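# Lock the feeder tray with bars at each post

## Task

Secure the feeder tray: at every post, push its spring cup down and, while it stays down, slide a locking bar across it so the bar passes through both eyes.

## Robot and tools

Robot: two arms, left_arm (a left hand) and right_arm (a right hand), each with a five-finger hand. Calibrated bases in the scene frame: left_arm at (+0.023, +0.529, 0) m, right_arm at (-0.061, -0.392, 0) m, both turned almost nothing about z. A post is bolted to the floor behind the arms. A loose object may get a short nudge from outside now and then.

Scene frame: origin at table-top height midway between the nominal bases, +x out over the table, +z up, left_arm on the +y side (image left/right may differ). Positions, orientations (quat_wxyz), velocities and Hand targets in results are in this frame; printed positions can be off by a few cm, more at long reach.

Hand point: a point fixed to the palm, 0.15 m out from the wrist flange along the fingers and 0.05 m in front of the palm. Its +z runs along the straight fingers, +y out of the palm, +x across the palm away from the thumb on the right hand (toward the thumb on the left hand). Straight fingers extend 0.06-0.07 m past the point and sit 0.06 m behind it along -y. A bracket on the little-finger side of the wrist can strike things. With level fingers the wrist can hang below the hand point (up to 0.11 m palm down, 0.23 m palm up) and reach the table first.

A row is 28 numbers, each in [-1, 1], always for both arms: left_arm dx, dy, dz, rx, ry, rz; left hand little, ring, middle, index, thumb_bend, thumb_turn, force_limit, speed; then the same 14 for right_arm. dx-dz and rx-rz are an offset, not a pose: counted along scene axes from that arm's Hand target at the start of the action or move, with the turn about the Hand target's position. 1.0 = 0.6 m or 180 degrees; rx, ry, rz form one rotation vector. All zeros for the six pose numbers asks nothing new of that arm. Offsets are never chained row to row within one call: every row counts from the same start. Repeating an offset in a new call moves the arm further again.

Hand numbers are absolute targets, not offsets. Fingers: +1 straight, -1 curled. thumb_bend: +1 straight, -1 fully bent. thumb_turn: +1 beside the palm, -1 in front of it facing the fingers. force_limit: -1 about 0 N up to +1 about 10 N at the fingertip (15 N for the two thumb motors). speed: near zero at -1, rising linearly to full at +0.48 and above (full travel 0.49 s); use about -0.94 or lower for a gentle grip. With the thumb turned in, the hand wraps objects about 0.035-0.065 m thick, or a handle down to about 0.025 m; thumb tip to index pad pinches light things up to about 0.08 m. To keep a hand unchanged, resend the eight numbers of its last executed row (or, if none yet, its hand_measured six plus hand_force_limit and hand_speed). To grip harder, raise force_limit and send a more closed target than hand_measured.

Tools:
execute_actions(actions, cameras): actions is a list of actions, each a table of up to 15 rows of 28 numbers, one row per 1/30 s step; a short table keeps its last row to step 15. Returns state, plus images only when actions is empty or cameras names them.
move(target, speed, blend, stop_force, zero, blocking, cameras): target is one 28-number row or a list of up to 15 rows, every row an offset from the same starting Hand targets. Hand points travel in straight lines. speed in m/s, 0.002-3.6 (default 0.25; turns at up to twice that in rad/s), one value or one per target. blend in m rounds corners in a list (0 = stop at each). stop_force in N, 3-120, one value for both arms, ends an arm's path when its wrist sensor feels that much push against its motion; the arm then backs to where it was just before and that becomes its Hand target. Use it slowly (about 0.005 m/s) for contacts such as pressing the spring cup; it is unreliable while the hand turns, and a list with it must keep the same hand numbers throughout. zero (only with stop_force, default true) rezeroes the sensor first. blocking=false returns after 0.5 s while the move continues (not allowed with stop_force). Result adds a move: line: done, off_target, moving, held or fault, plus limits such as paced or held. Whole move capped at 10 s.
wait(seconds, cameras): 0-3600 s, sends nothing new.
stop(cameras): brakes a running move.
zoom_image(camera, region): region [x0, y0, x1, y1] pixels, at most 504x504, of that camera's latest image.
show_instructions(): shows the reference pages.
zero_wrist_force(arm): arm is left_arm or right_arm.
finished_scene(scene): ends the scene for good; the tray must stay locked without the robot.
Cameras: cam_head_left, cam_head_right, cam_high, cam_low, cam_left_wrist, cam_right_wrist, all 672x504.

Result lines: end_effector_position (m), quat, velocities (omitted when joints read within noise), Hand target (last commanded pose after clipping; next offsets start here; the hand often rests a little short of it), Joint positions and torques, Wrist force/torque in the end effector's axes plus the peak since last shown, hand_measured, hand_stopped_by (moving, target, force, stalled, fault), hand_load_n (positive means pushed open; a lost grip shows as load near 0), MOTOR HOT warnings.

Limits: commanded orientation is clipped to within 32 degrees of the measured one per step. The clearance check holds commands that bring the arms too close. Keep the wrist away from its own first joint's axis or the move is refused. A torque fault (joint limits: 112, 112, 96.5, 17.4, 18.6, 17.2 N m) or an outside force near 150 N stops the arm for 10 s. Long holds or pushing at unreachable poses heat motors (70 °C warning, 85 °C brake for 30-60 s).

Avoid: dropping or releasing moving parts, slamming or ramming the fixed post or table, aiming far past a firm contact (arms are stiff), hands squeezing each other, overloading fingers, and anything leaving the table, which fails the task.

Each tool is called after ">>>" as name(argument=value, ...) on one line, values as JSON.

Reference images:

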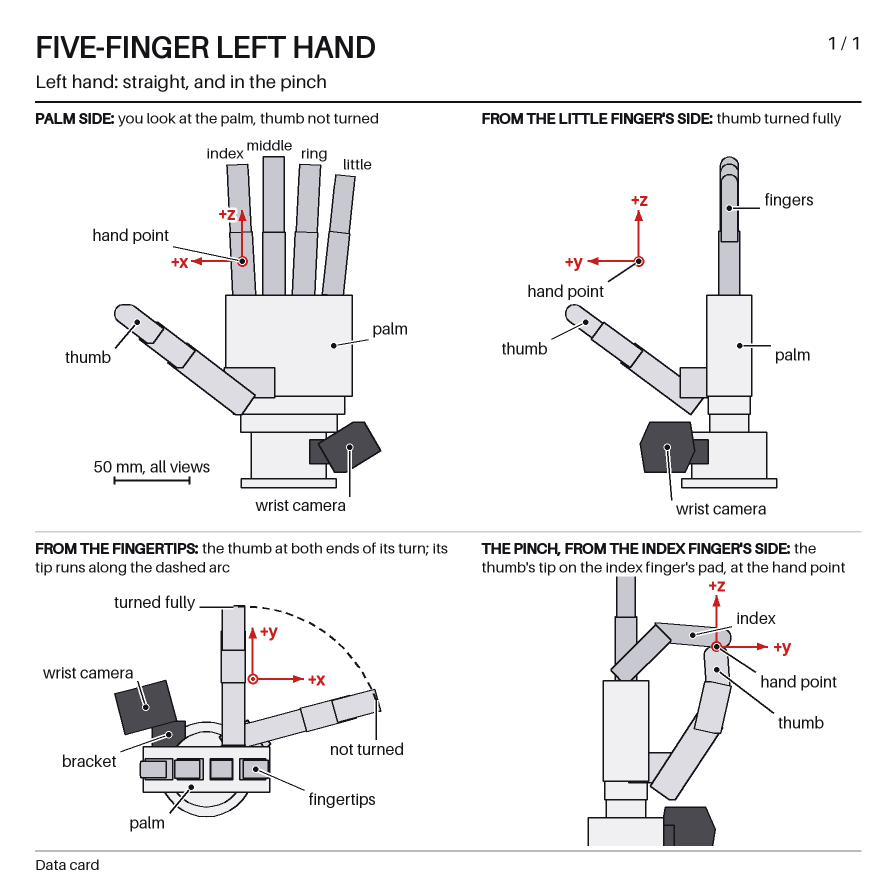

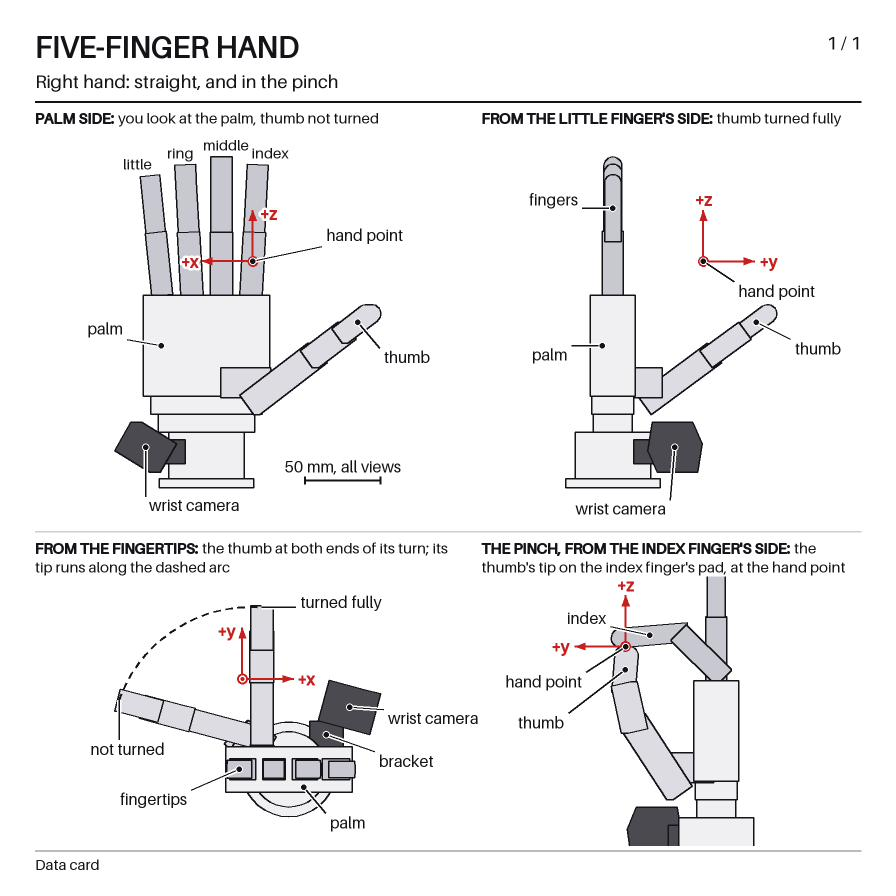

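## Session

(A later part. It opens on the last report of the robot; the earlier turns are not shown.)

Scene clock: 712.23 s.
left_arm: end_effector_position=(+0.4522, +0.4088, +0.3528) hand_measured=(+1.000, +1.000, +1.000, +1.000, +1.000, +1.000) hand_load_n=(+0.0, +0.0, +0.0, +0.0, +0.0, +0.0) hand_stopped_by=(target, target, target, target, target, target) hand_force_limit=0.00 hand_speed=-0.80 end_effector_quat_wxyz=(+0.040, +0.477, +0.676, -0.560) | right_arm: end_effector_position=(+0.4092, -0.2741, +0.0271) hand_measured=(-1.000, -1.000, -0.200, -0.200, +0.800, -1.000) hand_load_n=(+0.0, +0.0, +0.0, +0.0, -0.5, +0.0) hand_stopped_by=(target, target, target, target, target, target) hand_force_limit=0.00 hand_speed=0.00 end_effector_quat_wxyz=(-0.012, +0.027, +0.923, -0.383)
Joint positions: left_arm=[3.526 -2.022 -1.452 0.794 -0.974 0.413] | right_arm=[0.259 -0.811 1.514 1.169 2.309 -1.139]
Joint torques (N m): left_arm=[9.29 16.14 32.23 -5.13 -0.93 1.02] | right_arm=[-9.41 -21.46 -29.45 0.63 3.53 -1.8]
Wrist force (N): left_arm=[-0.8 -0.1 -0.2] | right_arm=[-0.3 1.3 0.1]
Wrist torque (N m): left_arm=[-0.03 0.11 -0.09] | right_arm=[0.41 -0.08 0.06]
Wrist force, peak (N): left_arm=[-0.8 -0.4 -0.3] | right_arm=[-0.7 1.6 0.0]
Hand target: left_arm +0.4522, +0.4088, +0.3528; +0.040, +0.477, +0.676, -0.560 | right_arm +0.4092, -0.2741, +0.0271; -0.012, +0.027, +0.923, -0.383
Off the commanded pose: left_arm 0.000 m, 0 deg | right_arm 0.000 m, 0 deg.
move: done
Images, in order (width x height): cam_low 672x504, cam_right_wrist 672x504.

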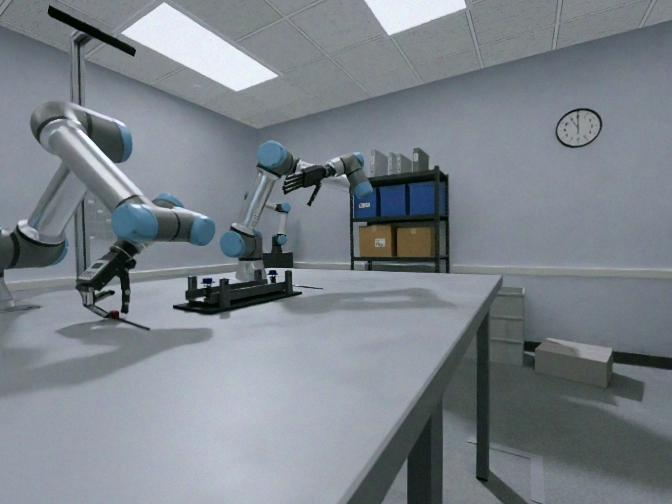

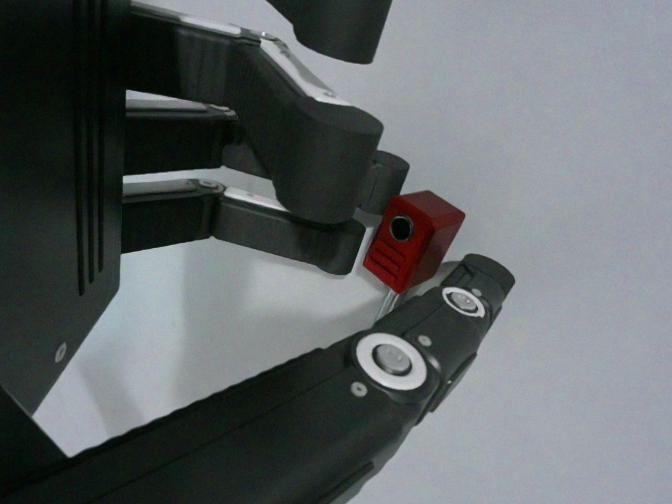

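>>> move(target=[0,0,0,0,0,0, 1,1,1,1,1,1, 0,-0.8, 0,0,0,0,0,0, -1,-1,-0.2,-0.2,0.2,-1,-0.4,-0.85], cameras=["cam_right_wrist","cam_low"])

>>> zoom_image(camera="cam_right_wrist", region=[270, 100, 520, 300])

>>> zoom_image(camera="cam_low", region=[90, 280, 160, 340])

Scene clock: 729.23 s.
left_arm: end_effector_position=(+0.4522, +0.4088, +0.3528) hand_measured=(+1.000, +1.000, +1.000, +1.000, +1.000, +1.000) hand_load_n=(+0.0, +0.0, +0.0, -0.5, +0.0, +0.0) hand_stopped_by=(target, target, target, target, target, target) hand_force_limit=0.00 hand_speed=-0.80 end_effector_quat_wxyz=(+0.040, +0.477, +0.676, -0.560) | right_arm: end_effector_position=(+0.4092, -0.2741, +0.0271) hand_measured=(-1.000, -1.000, -0.200, -0.200, +0.444, -1.000) hand_load_n=(+0.0, +0.0, +3.0, +0.0, +4.5, +0.0) hand_stopped_by=(target, target, target, target, force, target) hand_force_limit=-0.40 hand_speed=-0.85 end_effector_quat_wxyz=(-0.011, +0.027, +0.923, -0.383)
Joint positions: left_arm=[3.526 -2.022 -1.452 0.794 -0.974 0.413] | right_arm=[0.259 -0.811 1.514 1.169 2.309 -1.139]
Joint torques (N m): left_arm=[8.03 15.92 32.13 -5.23 -0.98 1.03] | right_arm=[-9.23 -21.35 -26.91 0.84 3.05 -1.62]
Wrist force (N): left_arm=[-0.7 -0.3 -0.2] | right_arm=[0.4 -0.5 -4.7]
Wrist torque (N m): left_arm=[-0.06 0.09 -0.07] | right_arm=[0.37 -0.02 0.01]
Wrist force, peak (N): left_arm=[-0.9 0.0 -0.3] | right_arm=[0.2 -0.5 -4.7]
Hand target: left_arm +0.4522, +0.4088, +0.3528; +0.040, +0.477, +0.676, -0.560 | right_arm +0.4092, -0.2741, +0.0271; -0.012, +0.027, +0.923, -0.383
Off the commanded pose: left_arm 0.000 m, 0 deg | right_arm 0.000 m, 0 deg.
move: done
Images, in order (width x height): cam_low 672x504, cam_right_wrist 672x504.

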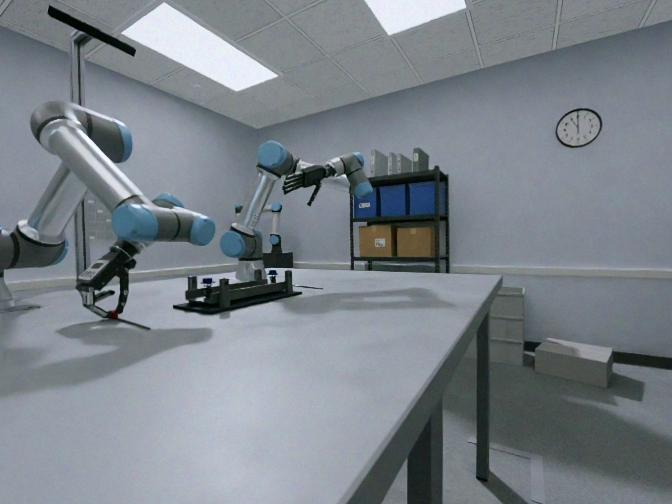

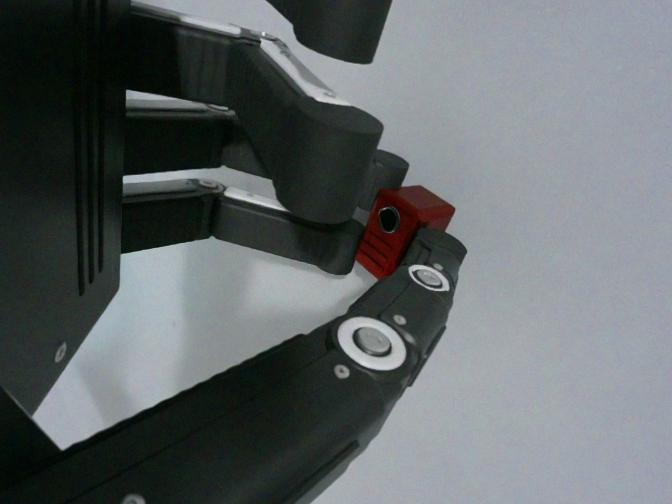

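Scaled by 2.016 from the camera's image (finer frame: 960x720).

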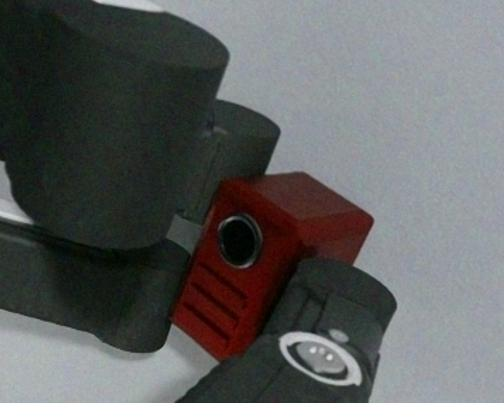

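Scaled by 7.200 from the camera's image (finer frame: 960x720).

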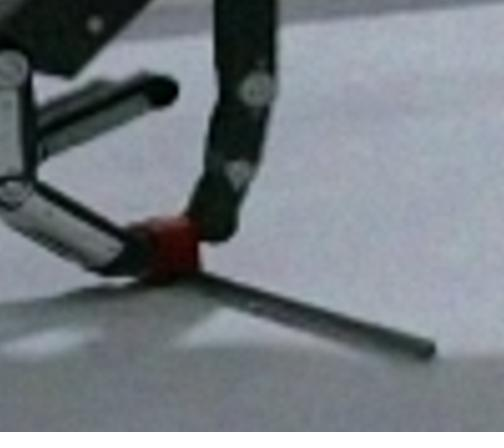

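>>> move(target=[0,0,0,0,0,0, 1,1,1,1,1,1, 0,-0.8, 0,0,0,0,0,0, -1,-1,-0.2,-0.5,0.2,-1,-0.6,-0.93], cameras=["cam_right_wrist","cam_low"])

>>> zoom_image(camera="cam_right_wrist", region=[270, 100, 520, 300])

Scene clock: 738.80 s.
left_arm: end_effector_position=(+0.4522, +0.4088, +0.3528) hand_measured=(+1.000, +1.000, +1.000, +1.000, +1.000, +1.000) hand_load_n=(+0.0, +0.0, +0.0, +0.0, +0.0, +0.0) hand_stopped_by=(target, target, target, target, target, target) hand_force_limit=0.00 hand_speed=-0.80 end_effector_quat_wxyz=(+0.040, +0.477, +0.676, -0.560) | right_arm: end_effector_position=(+0.4092, -0.2741, +0.0271) hand_measured=(-1.000, -1.000, -0.200, -0.258, +0.446, -1.000) hand_load_n=(+0.0, +0.0, +2.5, +2.5, +4.5, +0.0) hand_stopped_by=(target, target, target, force, force, target) hand_force_limit=-0.60 hand_speed=-0.93 end_effector_quat_wxyz=(-0.011, +0.027, +0.923, -0.383)
Joint positions: left_arm=[3.526 -2.022 -1.452 0.794 -0.974 0.413] | right_arm=[0.259 -0.811 1.514 1.169 2.309 -1.139]
Joint torques (N m): left_arm=[8.2 16.72 32.87 -5.31 -0.96 0.81] | right_arm=[-9.24 -21.87 -9.69 0.92 -0.14 -1.63]
Wrist force (N): left_arm=[-0.5 -0.2 -0.3] | right_arm=[-0.2 -0.1 -1.6]
Wrist torque (N m): left_arm=[-0.04 0.07 -0.06] | right_arm=[0.35 -0.01 0.00]
Wrist force, peak (N): left_arm=[-0.9 -0.4 -0.2] | right_arm=[0.3 -0.5 -5.0]
Hand target: left_arm +0.4522, +0.4088, +0.3528; +0.040, +0.477, +0.676, -0.560 | right_arm +0.4092, -0.2741, +0.0271; -0.012, +0.027, +0.923, -0.383
Off the commanded pose: left_arm 0.000 m, 0 deg | right_arm 0.000 m, 0 deg.
move: done
Images, in order (width x height): cam_low 672x504, cam_right_wrist 672x504.

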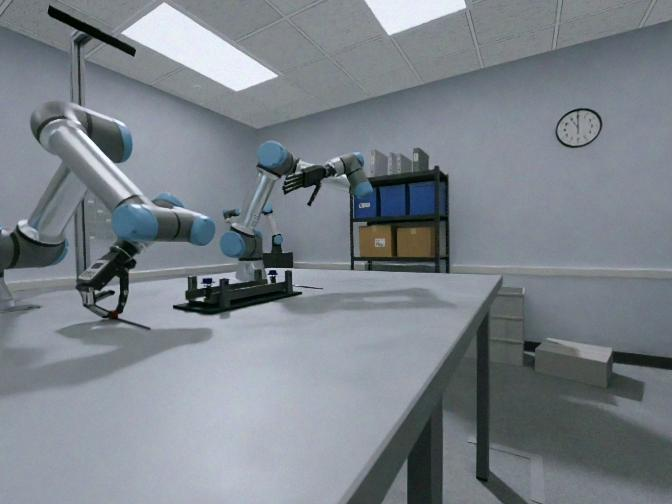

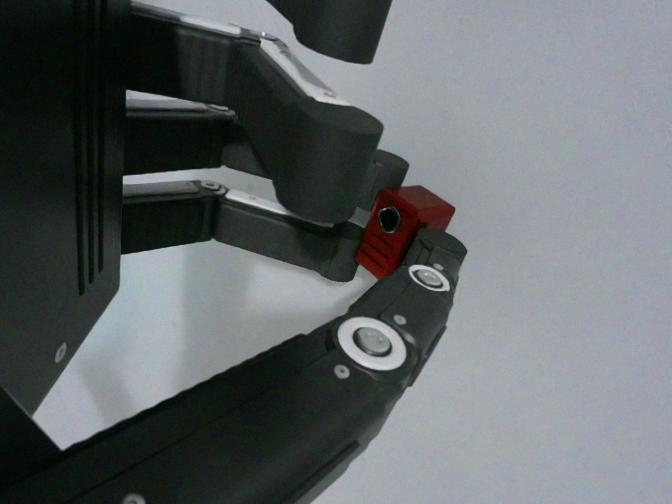

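Scaled by 2.016 from the camera's image (finer frame: 960x720).

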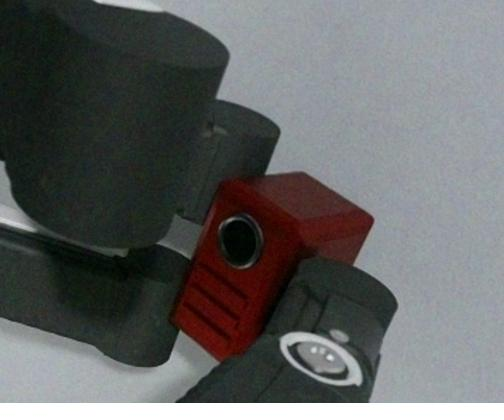

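>>> move(target=[0,0,0,0,0,0, 1,1,1,1,1,1, 0,-0.8, 0,0,0,0,0,0, -1,-1,-0.2,-0.5,0.0,-1,0.1,-0.9])

>>> move(target=[0,0,0,0,0,0, 1,1,1,1,1,1, 0,-0.8, 0,0,0.2,0,0,0, -1,-1,-0.2,-0.5,0.0,-1,0.1,-0.9], cameras=["cam_right_wrist","cam_low"], speed=0.1)

>>> zoom_image(camera="cam_right_wrist", region=[270, 100, 520, 300])

>>> zoom_image(camera="cam_low", region=[60, 240, 200, 345])

Scene clock: 753.00 s.
left_arm: end_effector_position=(+0.4522, +0.4088, +0.3528) hand_measured=(+1.000, +1.000, +1.000, +1.000, +1.000, +1.000) hand_load_n=(+0.0, +0.0, +0.0, -0.5, +0.0, +0.0) hand_stopped_by=(target, target, target, target, target, target) hand_force_limit=0.00 hand_speed=-0.80 end_effector_quat_wxyz=(+0.040, +0.477, +0.676, -0.560) | right_arm: end_effector_position=(+0.4092, -0.2741, +0.0271) hand_measured=(-1.000, -1.000, -0.200, -0.258, +0.416, -1.000) hand_load_n=(+0.0, +0.5, +3.0, +3.0, +8.0, +0.0) hand_stopped_by=(target, target, target, force, force, target) hand_force_limit=0.10 hand_speed=-0.90 end_effector_quat_wxyz=(-0.012, +0.027, +0.923, -0.383)
Joint positions: left_arm=[3.526 -2.022 -1.452 0.794 -0.974 0.413] | right_arm=[0.259 -0.811 1.514 1.169 2.309 -1.139]
Joint torques (N m): left_arm=[8.09 16.08 32.45 -5.14 -0.87 0.76] | right_arm=[-8.91 -22.25 0.89 1.06 -1.18 -1.56]
Wrist force (N): left_arm=[-0.6 -0.1 -0.3] | right_arm=[-0.2 -2.0 -5.3]
Wrist torque (N m): left_arm=[-0.03 0.08 -0.07] | right_arm=[0.30 0.06 -0.02]
Wrist force, peak (N): left_arm=[-0.9 -0.4 -0.3] | right_arm=[-0.2 -2.0 -5.3]
Hand target: left_arm +0.4522, +0.4088, +0.3528; +0.040, +0.477, +0.676, -0.560 | right_arm +0.4092, -0.2741, +0.0271; -0.012, +0.027, +0.923, -0.383
Off the commanded pose: left_arm 0.000 m, 0 deg | right_arm 0.000 m, 0 deg.
move: done

Scene clock: 754.80 s.
left_arm: end_effector_position=(+0.4522, +0.4088, +0.3528) hand_measured=(+1.000, +1.000, +1.000, +1.000, +1.000, +1.000) hand_load_n=(+0.0, +0.0, +0.0, +0.0, +0.0, +0.0) hand_stopped_by=(target, target, target, target, target, target) hand_force_limit=0.00 hand_speed=-0.80 end_effector_quat_wxyz=(+0.040, +0.477, +0.676, -0.560) | right_arm: end_effector_position=(+0.4092, -0.2742, +0.1470) hand_measured=(-1.000, -1.000, -0.200, -0.258, +0.416, -1.000) hand_load_n=(+0.0, +0.0, +5.0, +5.0, +7.0, +0.0) hand_stopped_by=(target, target, target, force, force, target) hand_force_limit=0.10 hand_speed=-0.90 end_effector_quat_wxyz=(-0.012, +0.027, +0.923, -0.383)
Joint positions: left_arm=[3.526 -2.022 -1.452 0.794 -0.974 0.413] | right_arm=[0.259 -0.967 1.431 1.408 2.309 -1.139]
Joint torques (N m): left_arm=[8.71 16.02 32.66 -5.17 -1.01 0.8] | right_arm=[3.74 -56.05 -33.2 5.29 1.09 1.29]
Wrist force (N): left_arm=[-0.6 -0.1 -0.1] | right_arm=[-0.1 1.7 0.4]
Wrist torque (N m): left_arm=[-0.03 0.08 -0.07] | right_arm=[0.43 -0.11 0.06]
Wrist force, peak (N): left_arm=[-0.9 -0.1 -0.3] | right_arm=[0.0 -1.9 -5.1]
Hand target: left_arm +0.4522, +0.4088, +0.3528; +0.040, +0.477, +0.676, -0.560 | right_arm +0.4092, -0.2741, +0.1471; -0.012, +0.027, +0.923, -0.383
Off the commanded pose: left_arm 0.000 m, 0 deg | right_arm 0.000 m, 0 deg.
move: done
Images, in order (width x height): cam_low 672x504, cam_right_wrist 672x504.

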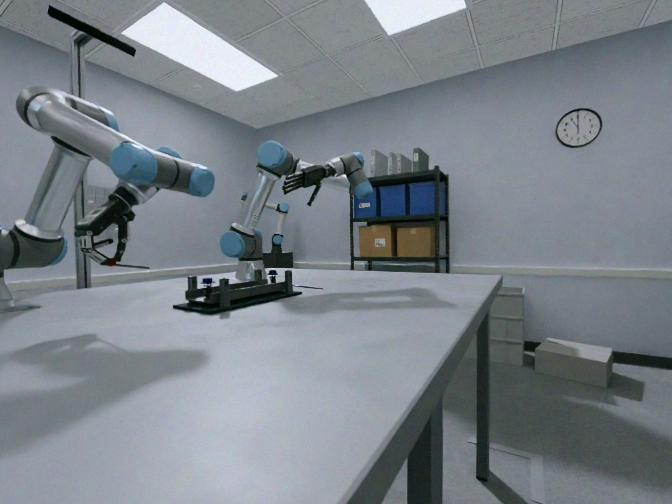

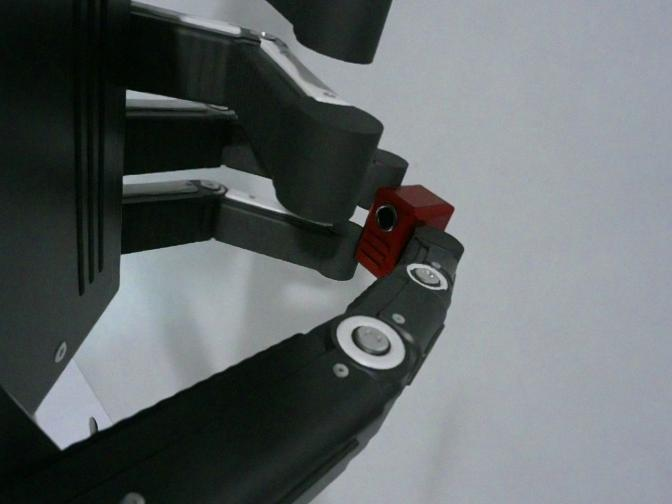

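Scaled by 2.016 from the camera's image (finer frame: 960x720).

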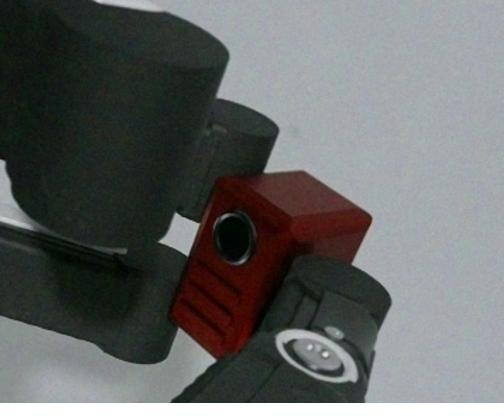

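Scaled by 3.600 from the camera's image (finer frame: 960x720).

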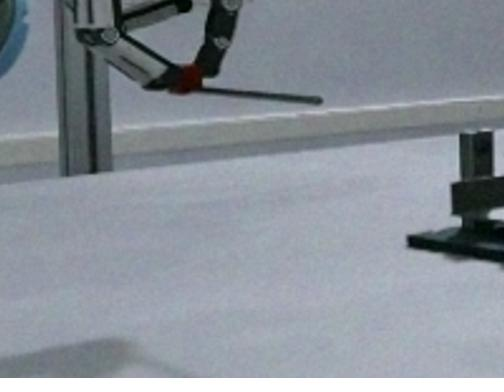

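>>> move(target=[0.19,-0.79,0.0,0.2626,-0.1477,-0.1414, -1,-1,-1,1,1,1, 0,-0.2, 0,0,0,0,0,0, -1,-1,-0.2,-0.5,0.0,-1,0.1,-0.9], cameras=["all"], speed=0.2)

Scene clock: 878.23 s.
left_arm: end_effector_position=(+0.5433, +0.0021, +0.3525) hand_measured=(-1.000, -1.000, -1.000, +1.000, +1.000, +1.000) hand_load_n=(+0.0, +0.0, +0.0, +0.0, +0.0, +0.0) hand_stopped_by=(target, target, target, target, target, target) hand_force_limit=0.00 hand_speed=-0.20 end_effector_quat_wxyz=(+0.222, +0.674, +0.649, -0.274) | right_arm: end_effector_position=(+0.4092, -0.2741, +0.1471) hand_measured=(-1.000, -1.000, -0.200, -0.258, +0.416, -1.000) hand_load_n=(+0.0, +0.0, +5.0, +5.0, +7.0, +0.0) hand_stopped_by=(target, target, target, force, force, target) hand_force_limit=0.10 hand_speed=-0.90 end_effector_quat_wxyz=(-0.012, +0.027, +0.923, -0.383)
Joint positions: left_arm=[2.693 -2.569 -0.041 1.317 -0.896 -0.513] | right_arm=[0.259 -0.967 1.431 1.408 2.309 -1.139]
Joint torques (N m): left_arm=[10.72 77.44 12.41 -5.3 3.25 1.52] | right_arm=[8.43 -53.7 -32.94 5.29 -1.25 1.29]
Wrist force (N): left_arm=[-0.3 -2.1 -0.2] | right_arm=[-0.2 1.4 0.1]
Wrist torque (N m): left_arm=[-0.42 -0.05 -0.17] | right_arm=[0.41 -0.08 0.04]
Wrist force, peak (N): left_arm=[-5.0 -6.4 6.4] | right_arm=[-0.6 1.7 0.2]
Hand target: left_arm +0.5433, +0.0021, +0.3526; +0.222, +0.674, +0.649, -0.274 (not the last commanded pose) | right_arm +0.4092, -0.2741, +0.1471; -0.012, +0.027, +0.923, -0.383
Off the commanded pose: left_arm 0.071 m, 44 deg | right_arm 0.000 m, 0 deg.
elbow stopped short (left arm): the move would have taken joint 3 (elbow) straighter than the controller allows.
led back after a hold (left arm): the arm was led back toward your command in small steps, so it may still be short of it.
move: held (left_arm; a check stopped the path); limits=paced,held
pose unreachable (left arm): on one or more control steps of this call, first in action 0 (counted from 0), this arm could not follow its commanded pose, so it was not sent that pose on those steps. It may still have moved: this result reports where it is.
cause: moving toward the commanded pose would bring a part of the arm too close to another arm (a part of this arm just beyond joint 6 (wrist 3) and a part of the right arm just beyond its joint 4 (wrist 1), at the place that arm is still heading or pushing toward).

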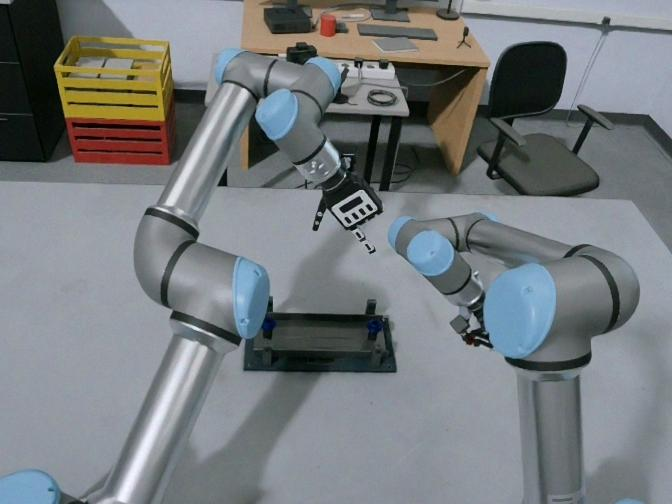

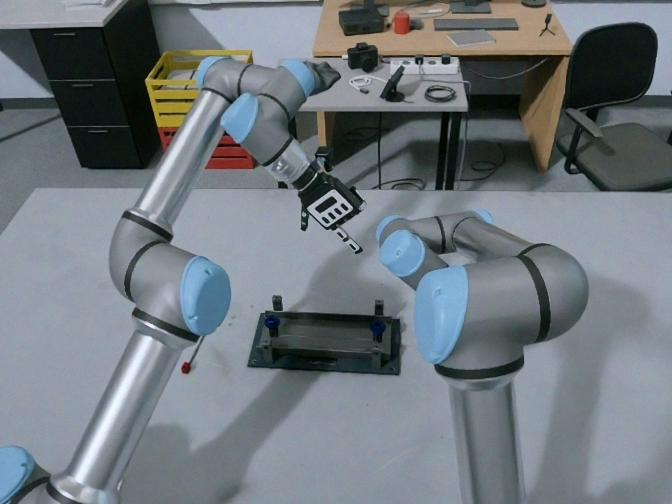

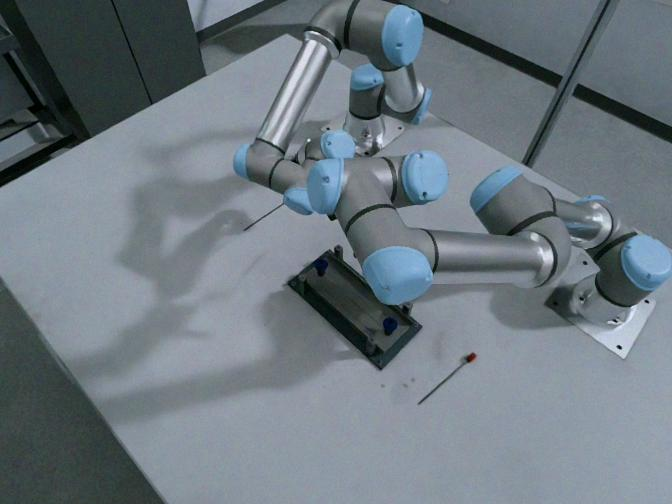

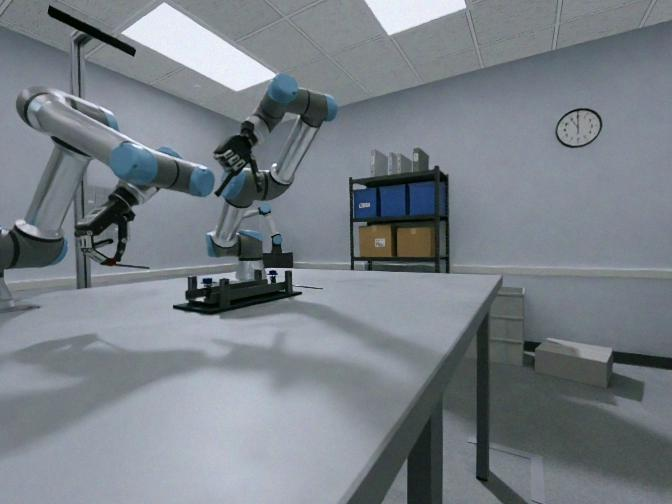

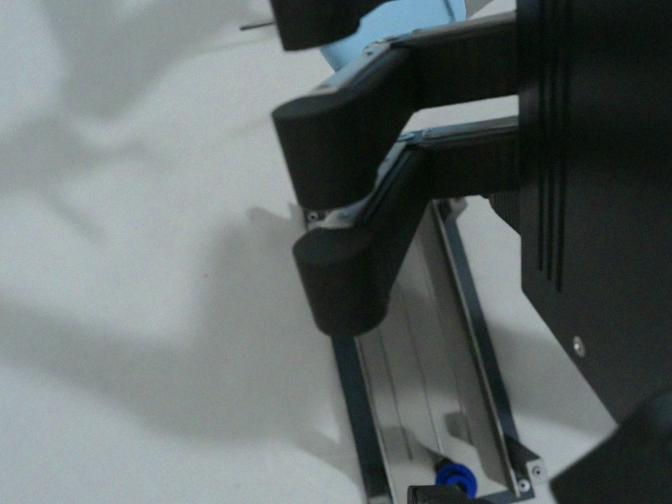

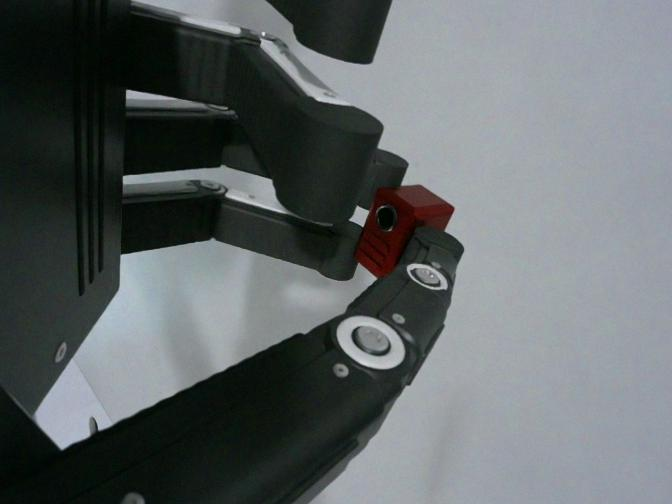

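>>> move(target=[0,0,0,0,0,0, -1,-1,-1,1,1,1, 0,-0.2, -0.18,0.0,0.1,0.25,0,0, -1,-1,-0.2,-0.5,0.0,-1,0.1,-0.9], cameras=["all"], speed=0.15)

Scene clock: 986.47 s.
left_arm: end_effector_position=(+0.5432, +0.0021, +0.3525) hand_measured=(-1.000, -1.000, -1.000, +1.000, +1.000, +1.000) hand_load_n=(+0.0, +0.5, +0.0, +0.0, +0.0, -0.5) hand_stopped_by=(target, target, target, target, target, target) hand_force_limit=0.00 hand_speed=-0.20 end_effector_quat_wxyz=(+0.222, +0.674, +0.649, -0.274) | right_arm: end_effector_position=(+0.3012, -0.2741, +0.2071) hand_measured=(-1.000, -1.000, -0.200, -0.258, +0.416, -1.000) hand_load_n=(+0.5, +0.0, +5.0, +5.5, +7.0, +0.0) hand_stopped_by=(target, target, target, force, force, target) hand_force_limit=0.10 hand_speed=-0.90 end_effector_quat_wxyz=(-0.021, +0.021, +1.000, -0.001)
Joint positions: left_arm=[2.693 -2.569 -0.04 1.317 -0.896 -0.513] | right_arm=[-0.22 -1.46 1.799 1.273 1.581 -1.752]
Joint torques (N m): left_arm=[8.71 78.1 31.32 -4.84 3.3 1.6] | right_arm=[-9.05 -33.71 -1.77 5.1 -2.37 -1.7]
Wrist force (N): left_arm=[-0.2 -1.9 -0.3] | right_arm=[0.0 0.3 0.4]
Wrist torque (N m): left_arm=[-0.39 -0.06 -0.17] | right_arm=[0.08 -0.05 0.13]
Wrist force, peak (N): left_arm=[-0.2 -2.2 -0.3] | right_arm=[-0.3 2.1 0.1]
Hand target: left_arm +0.5432, +0.0021, +0.3525; +0.222, +0.674, +0.649, -0.274 | right_arm +0.3012, -0.2741, +0.2071; -0.021, +0.021, +1.000, -0.001
Off the commanded pose: left_arm 0.000 m, 0 deg | right_arm 0.000 m, 0 deg.
move: done

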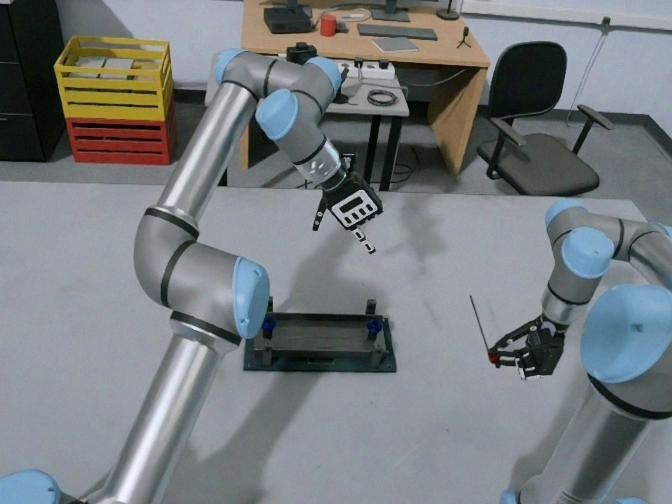

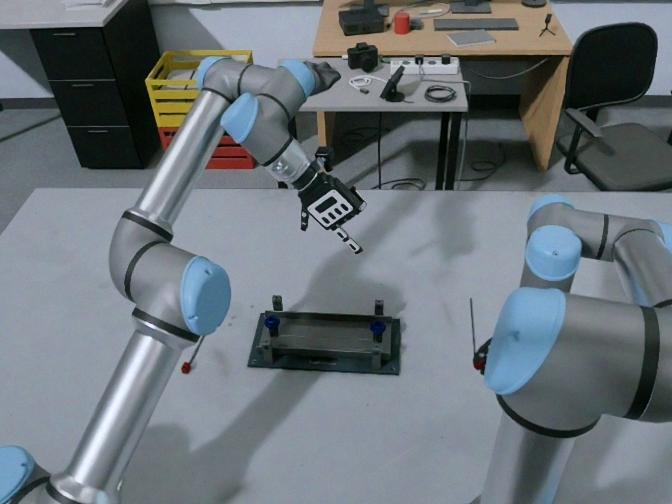

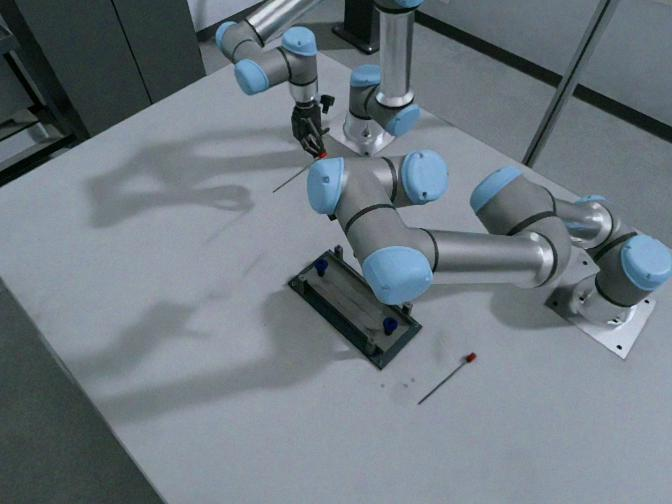

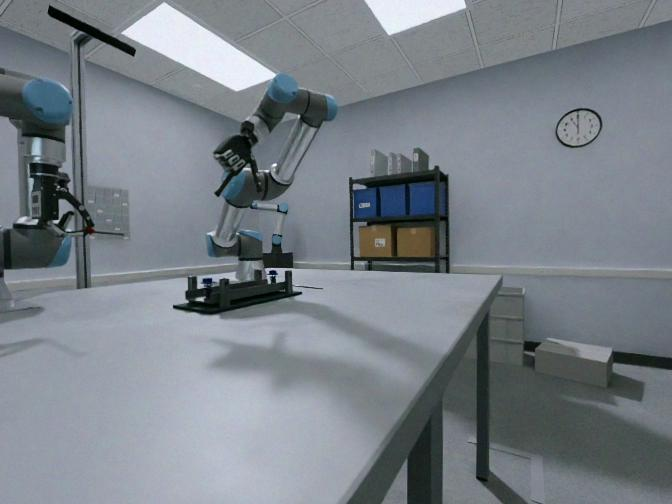

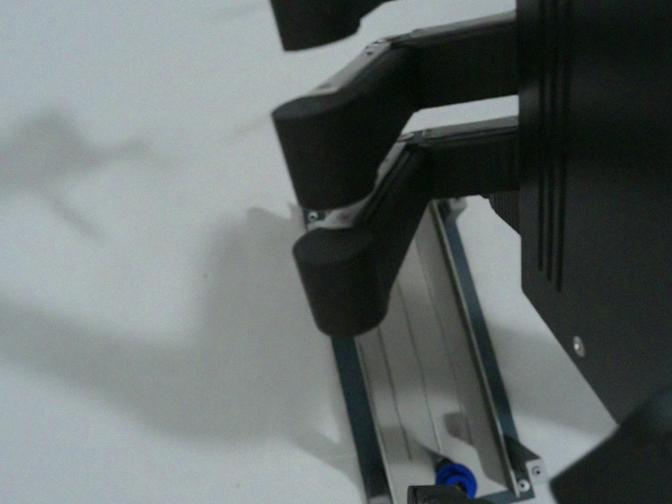

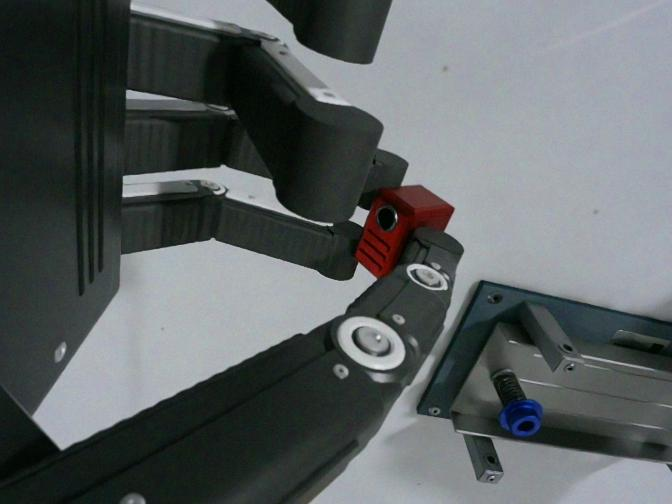

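>>> move(target=[-0.0887,-0.037,-0.0875,0.198,0.1606,0.4875, -1,-1,-1,1,1,0, 0,-0.2, 0,0,0,0,0,0, -1,-1,-0.2,-0.5,0.0,-1,0.1,-0.9], cameras=["all"], speed=0.2)

Scene clock: 1013.97 s.
left_arm: end_effector_position=(+0.4892, -0.0190, +0.2991) hand_measured=(-1.000, -1.000, -1.000, +1.000, +1.000, +0.000) hand_load_n=(+0.0, +0.0, +0.0, +0.0, +0.0, +0.0) hand_stopped_by=(target, target, target, target, target, target) hand_force_limit=0.00 hand_speed=-0.20 end_effector_quat_wxyz=(+0.206, +0.022, +0.951, -0.231) | right_arm: end_effector_position=(+0.3012, -0.2741, +0.2071) hand_measured=(-1.000, -1.000, -0.200, -0.258, +0.416, -1.000) hand_load_n=(+0.0, +0.0, +5.0, +5.5, +7.0, +0.0) hand_stopped_by=(target, target, target, force, force, target) hand_force_limit=0.10 hand_speed=-0.90 end_effector_quat_wxyz=(-0.021, +0.021, +1.000, -0.001)
Joint positions: left_arm=[2.466 -2.563 -0.035 1.649 -1.462 -2.24] | right_arm=[-0.22 -1.46 1.799 1.273 1.58 -1.753]
Joint torques (N m): left_arm=[8.82 61.4 30.3 -3.89 2.29 -1.1] | right_arm=[-8.52 -33.54 -1.12 2.86 -2.36 -1.75]
Wrist force (N): left_arm=[-0.7 -0.7 -0.7] | right_arm=[0.1 0.2 0.1]
Wrist torque (N m): left_arm=[-0.09 0.02 -0.07] | right_arm=[0.08 -0.06 0.13]
Wrist force, peak (N): left_arm=[-0.6 -2.0 -0.5] | right_arm=[0.1 0.6 0.6]
Hand target: left_arm +0.4900, -0.0201, +0.3000; +0.024, +0.003, +0.999, -0.027 | right_arm +0.3012, -0.2741, +0.2071; -0.021, +0.021, +1.000, -0.001
Off the commanded pose: left_arm 0.002 m, 36 deg; orientation clipped | right_arm 0.000 m, 0 deg.
elbow stopped short (left arm): the move would have taken joint 3 (elbow) straighter than the controller allows.
move: off_target (left_arm); limits=paced

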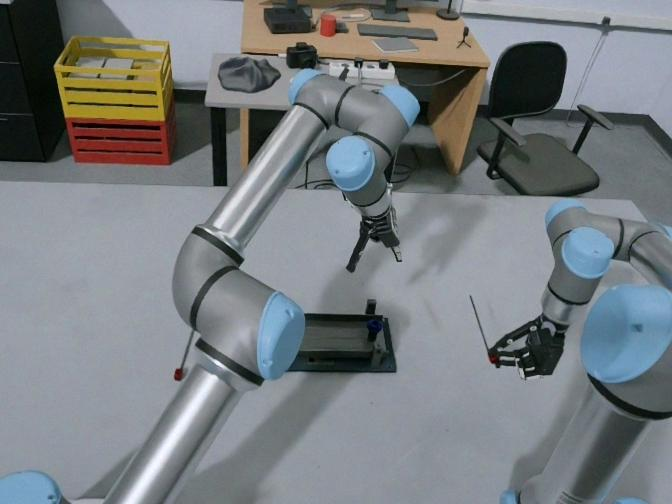

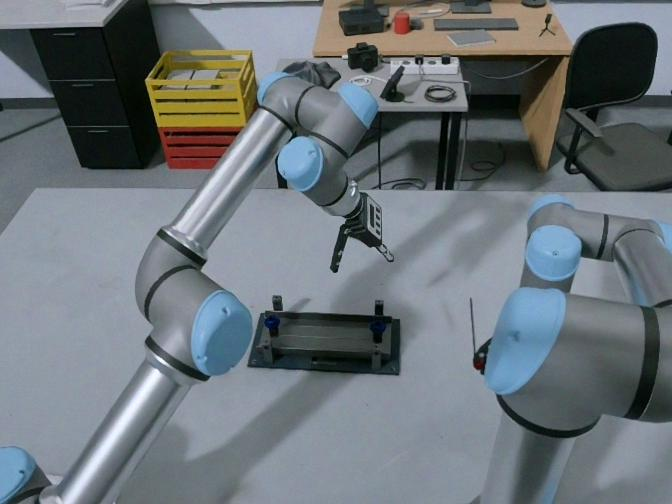

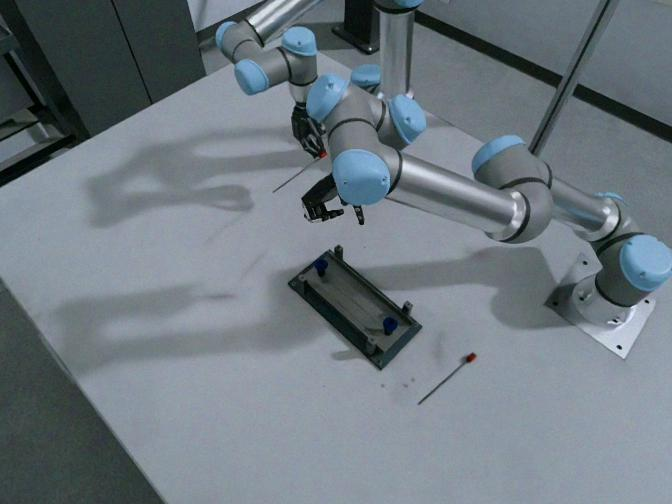

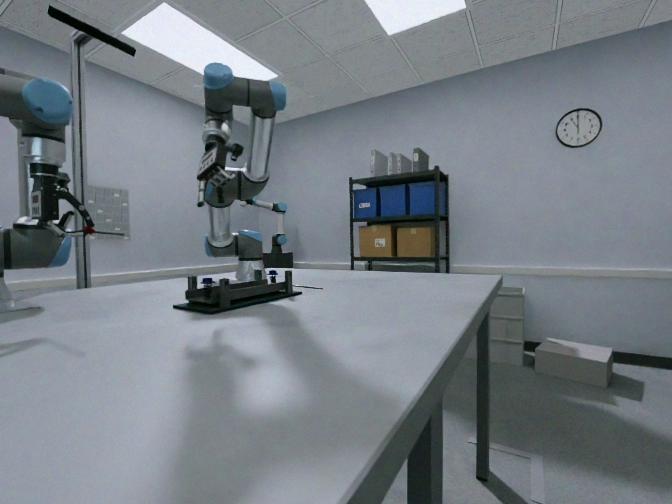

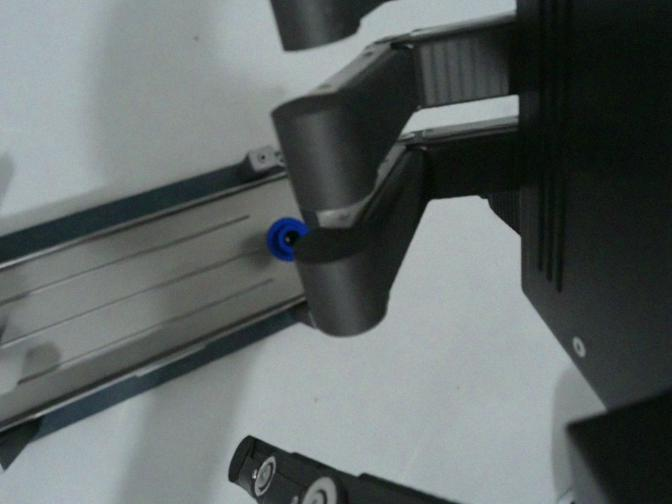

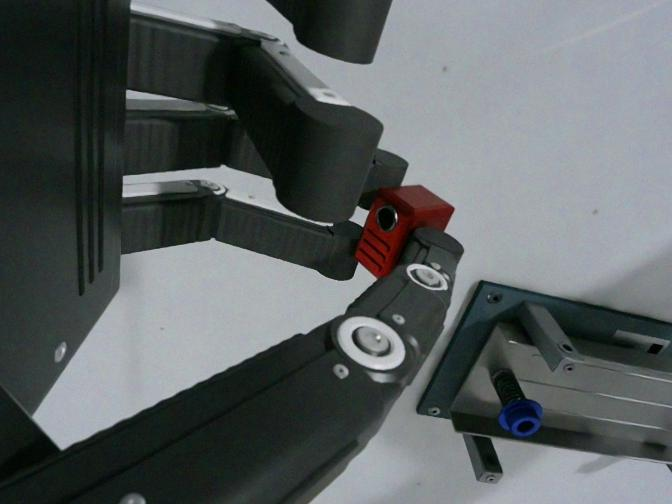

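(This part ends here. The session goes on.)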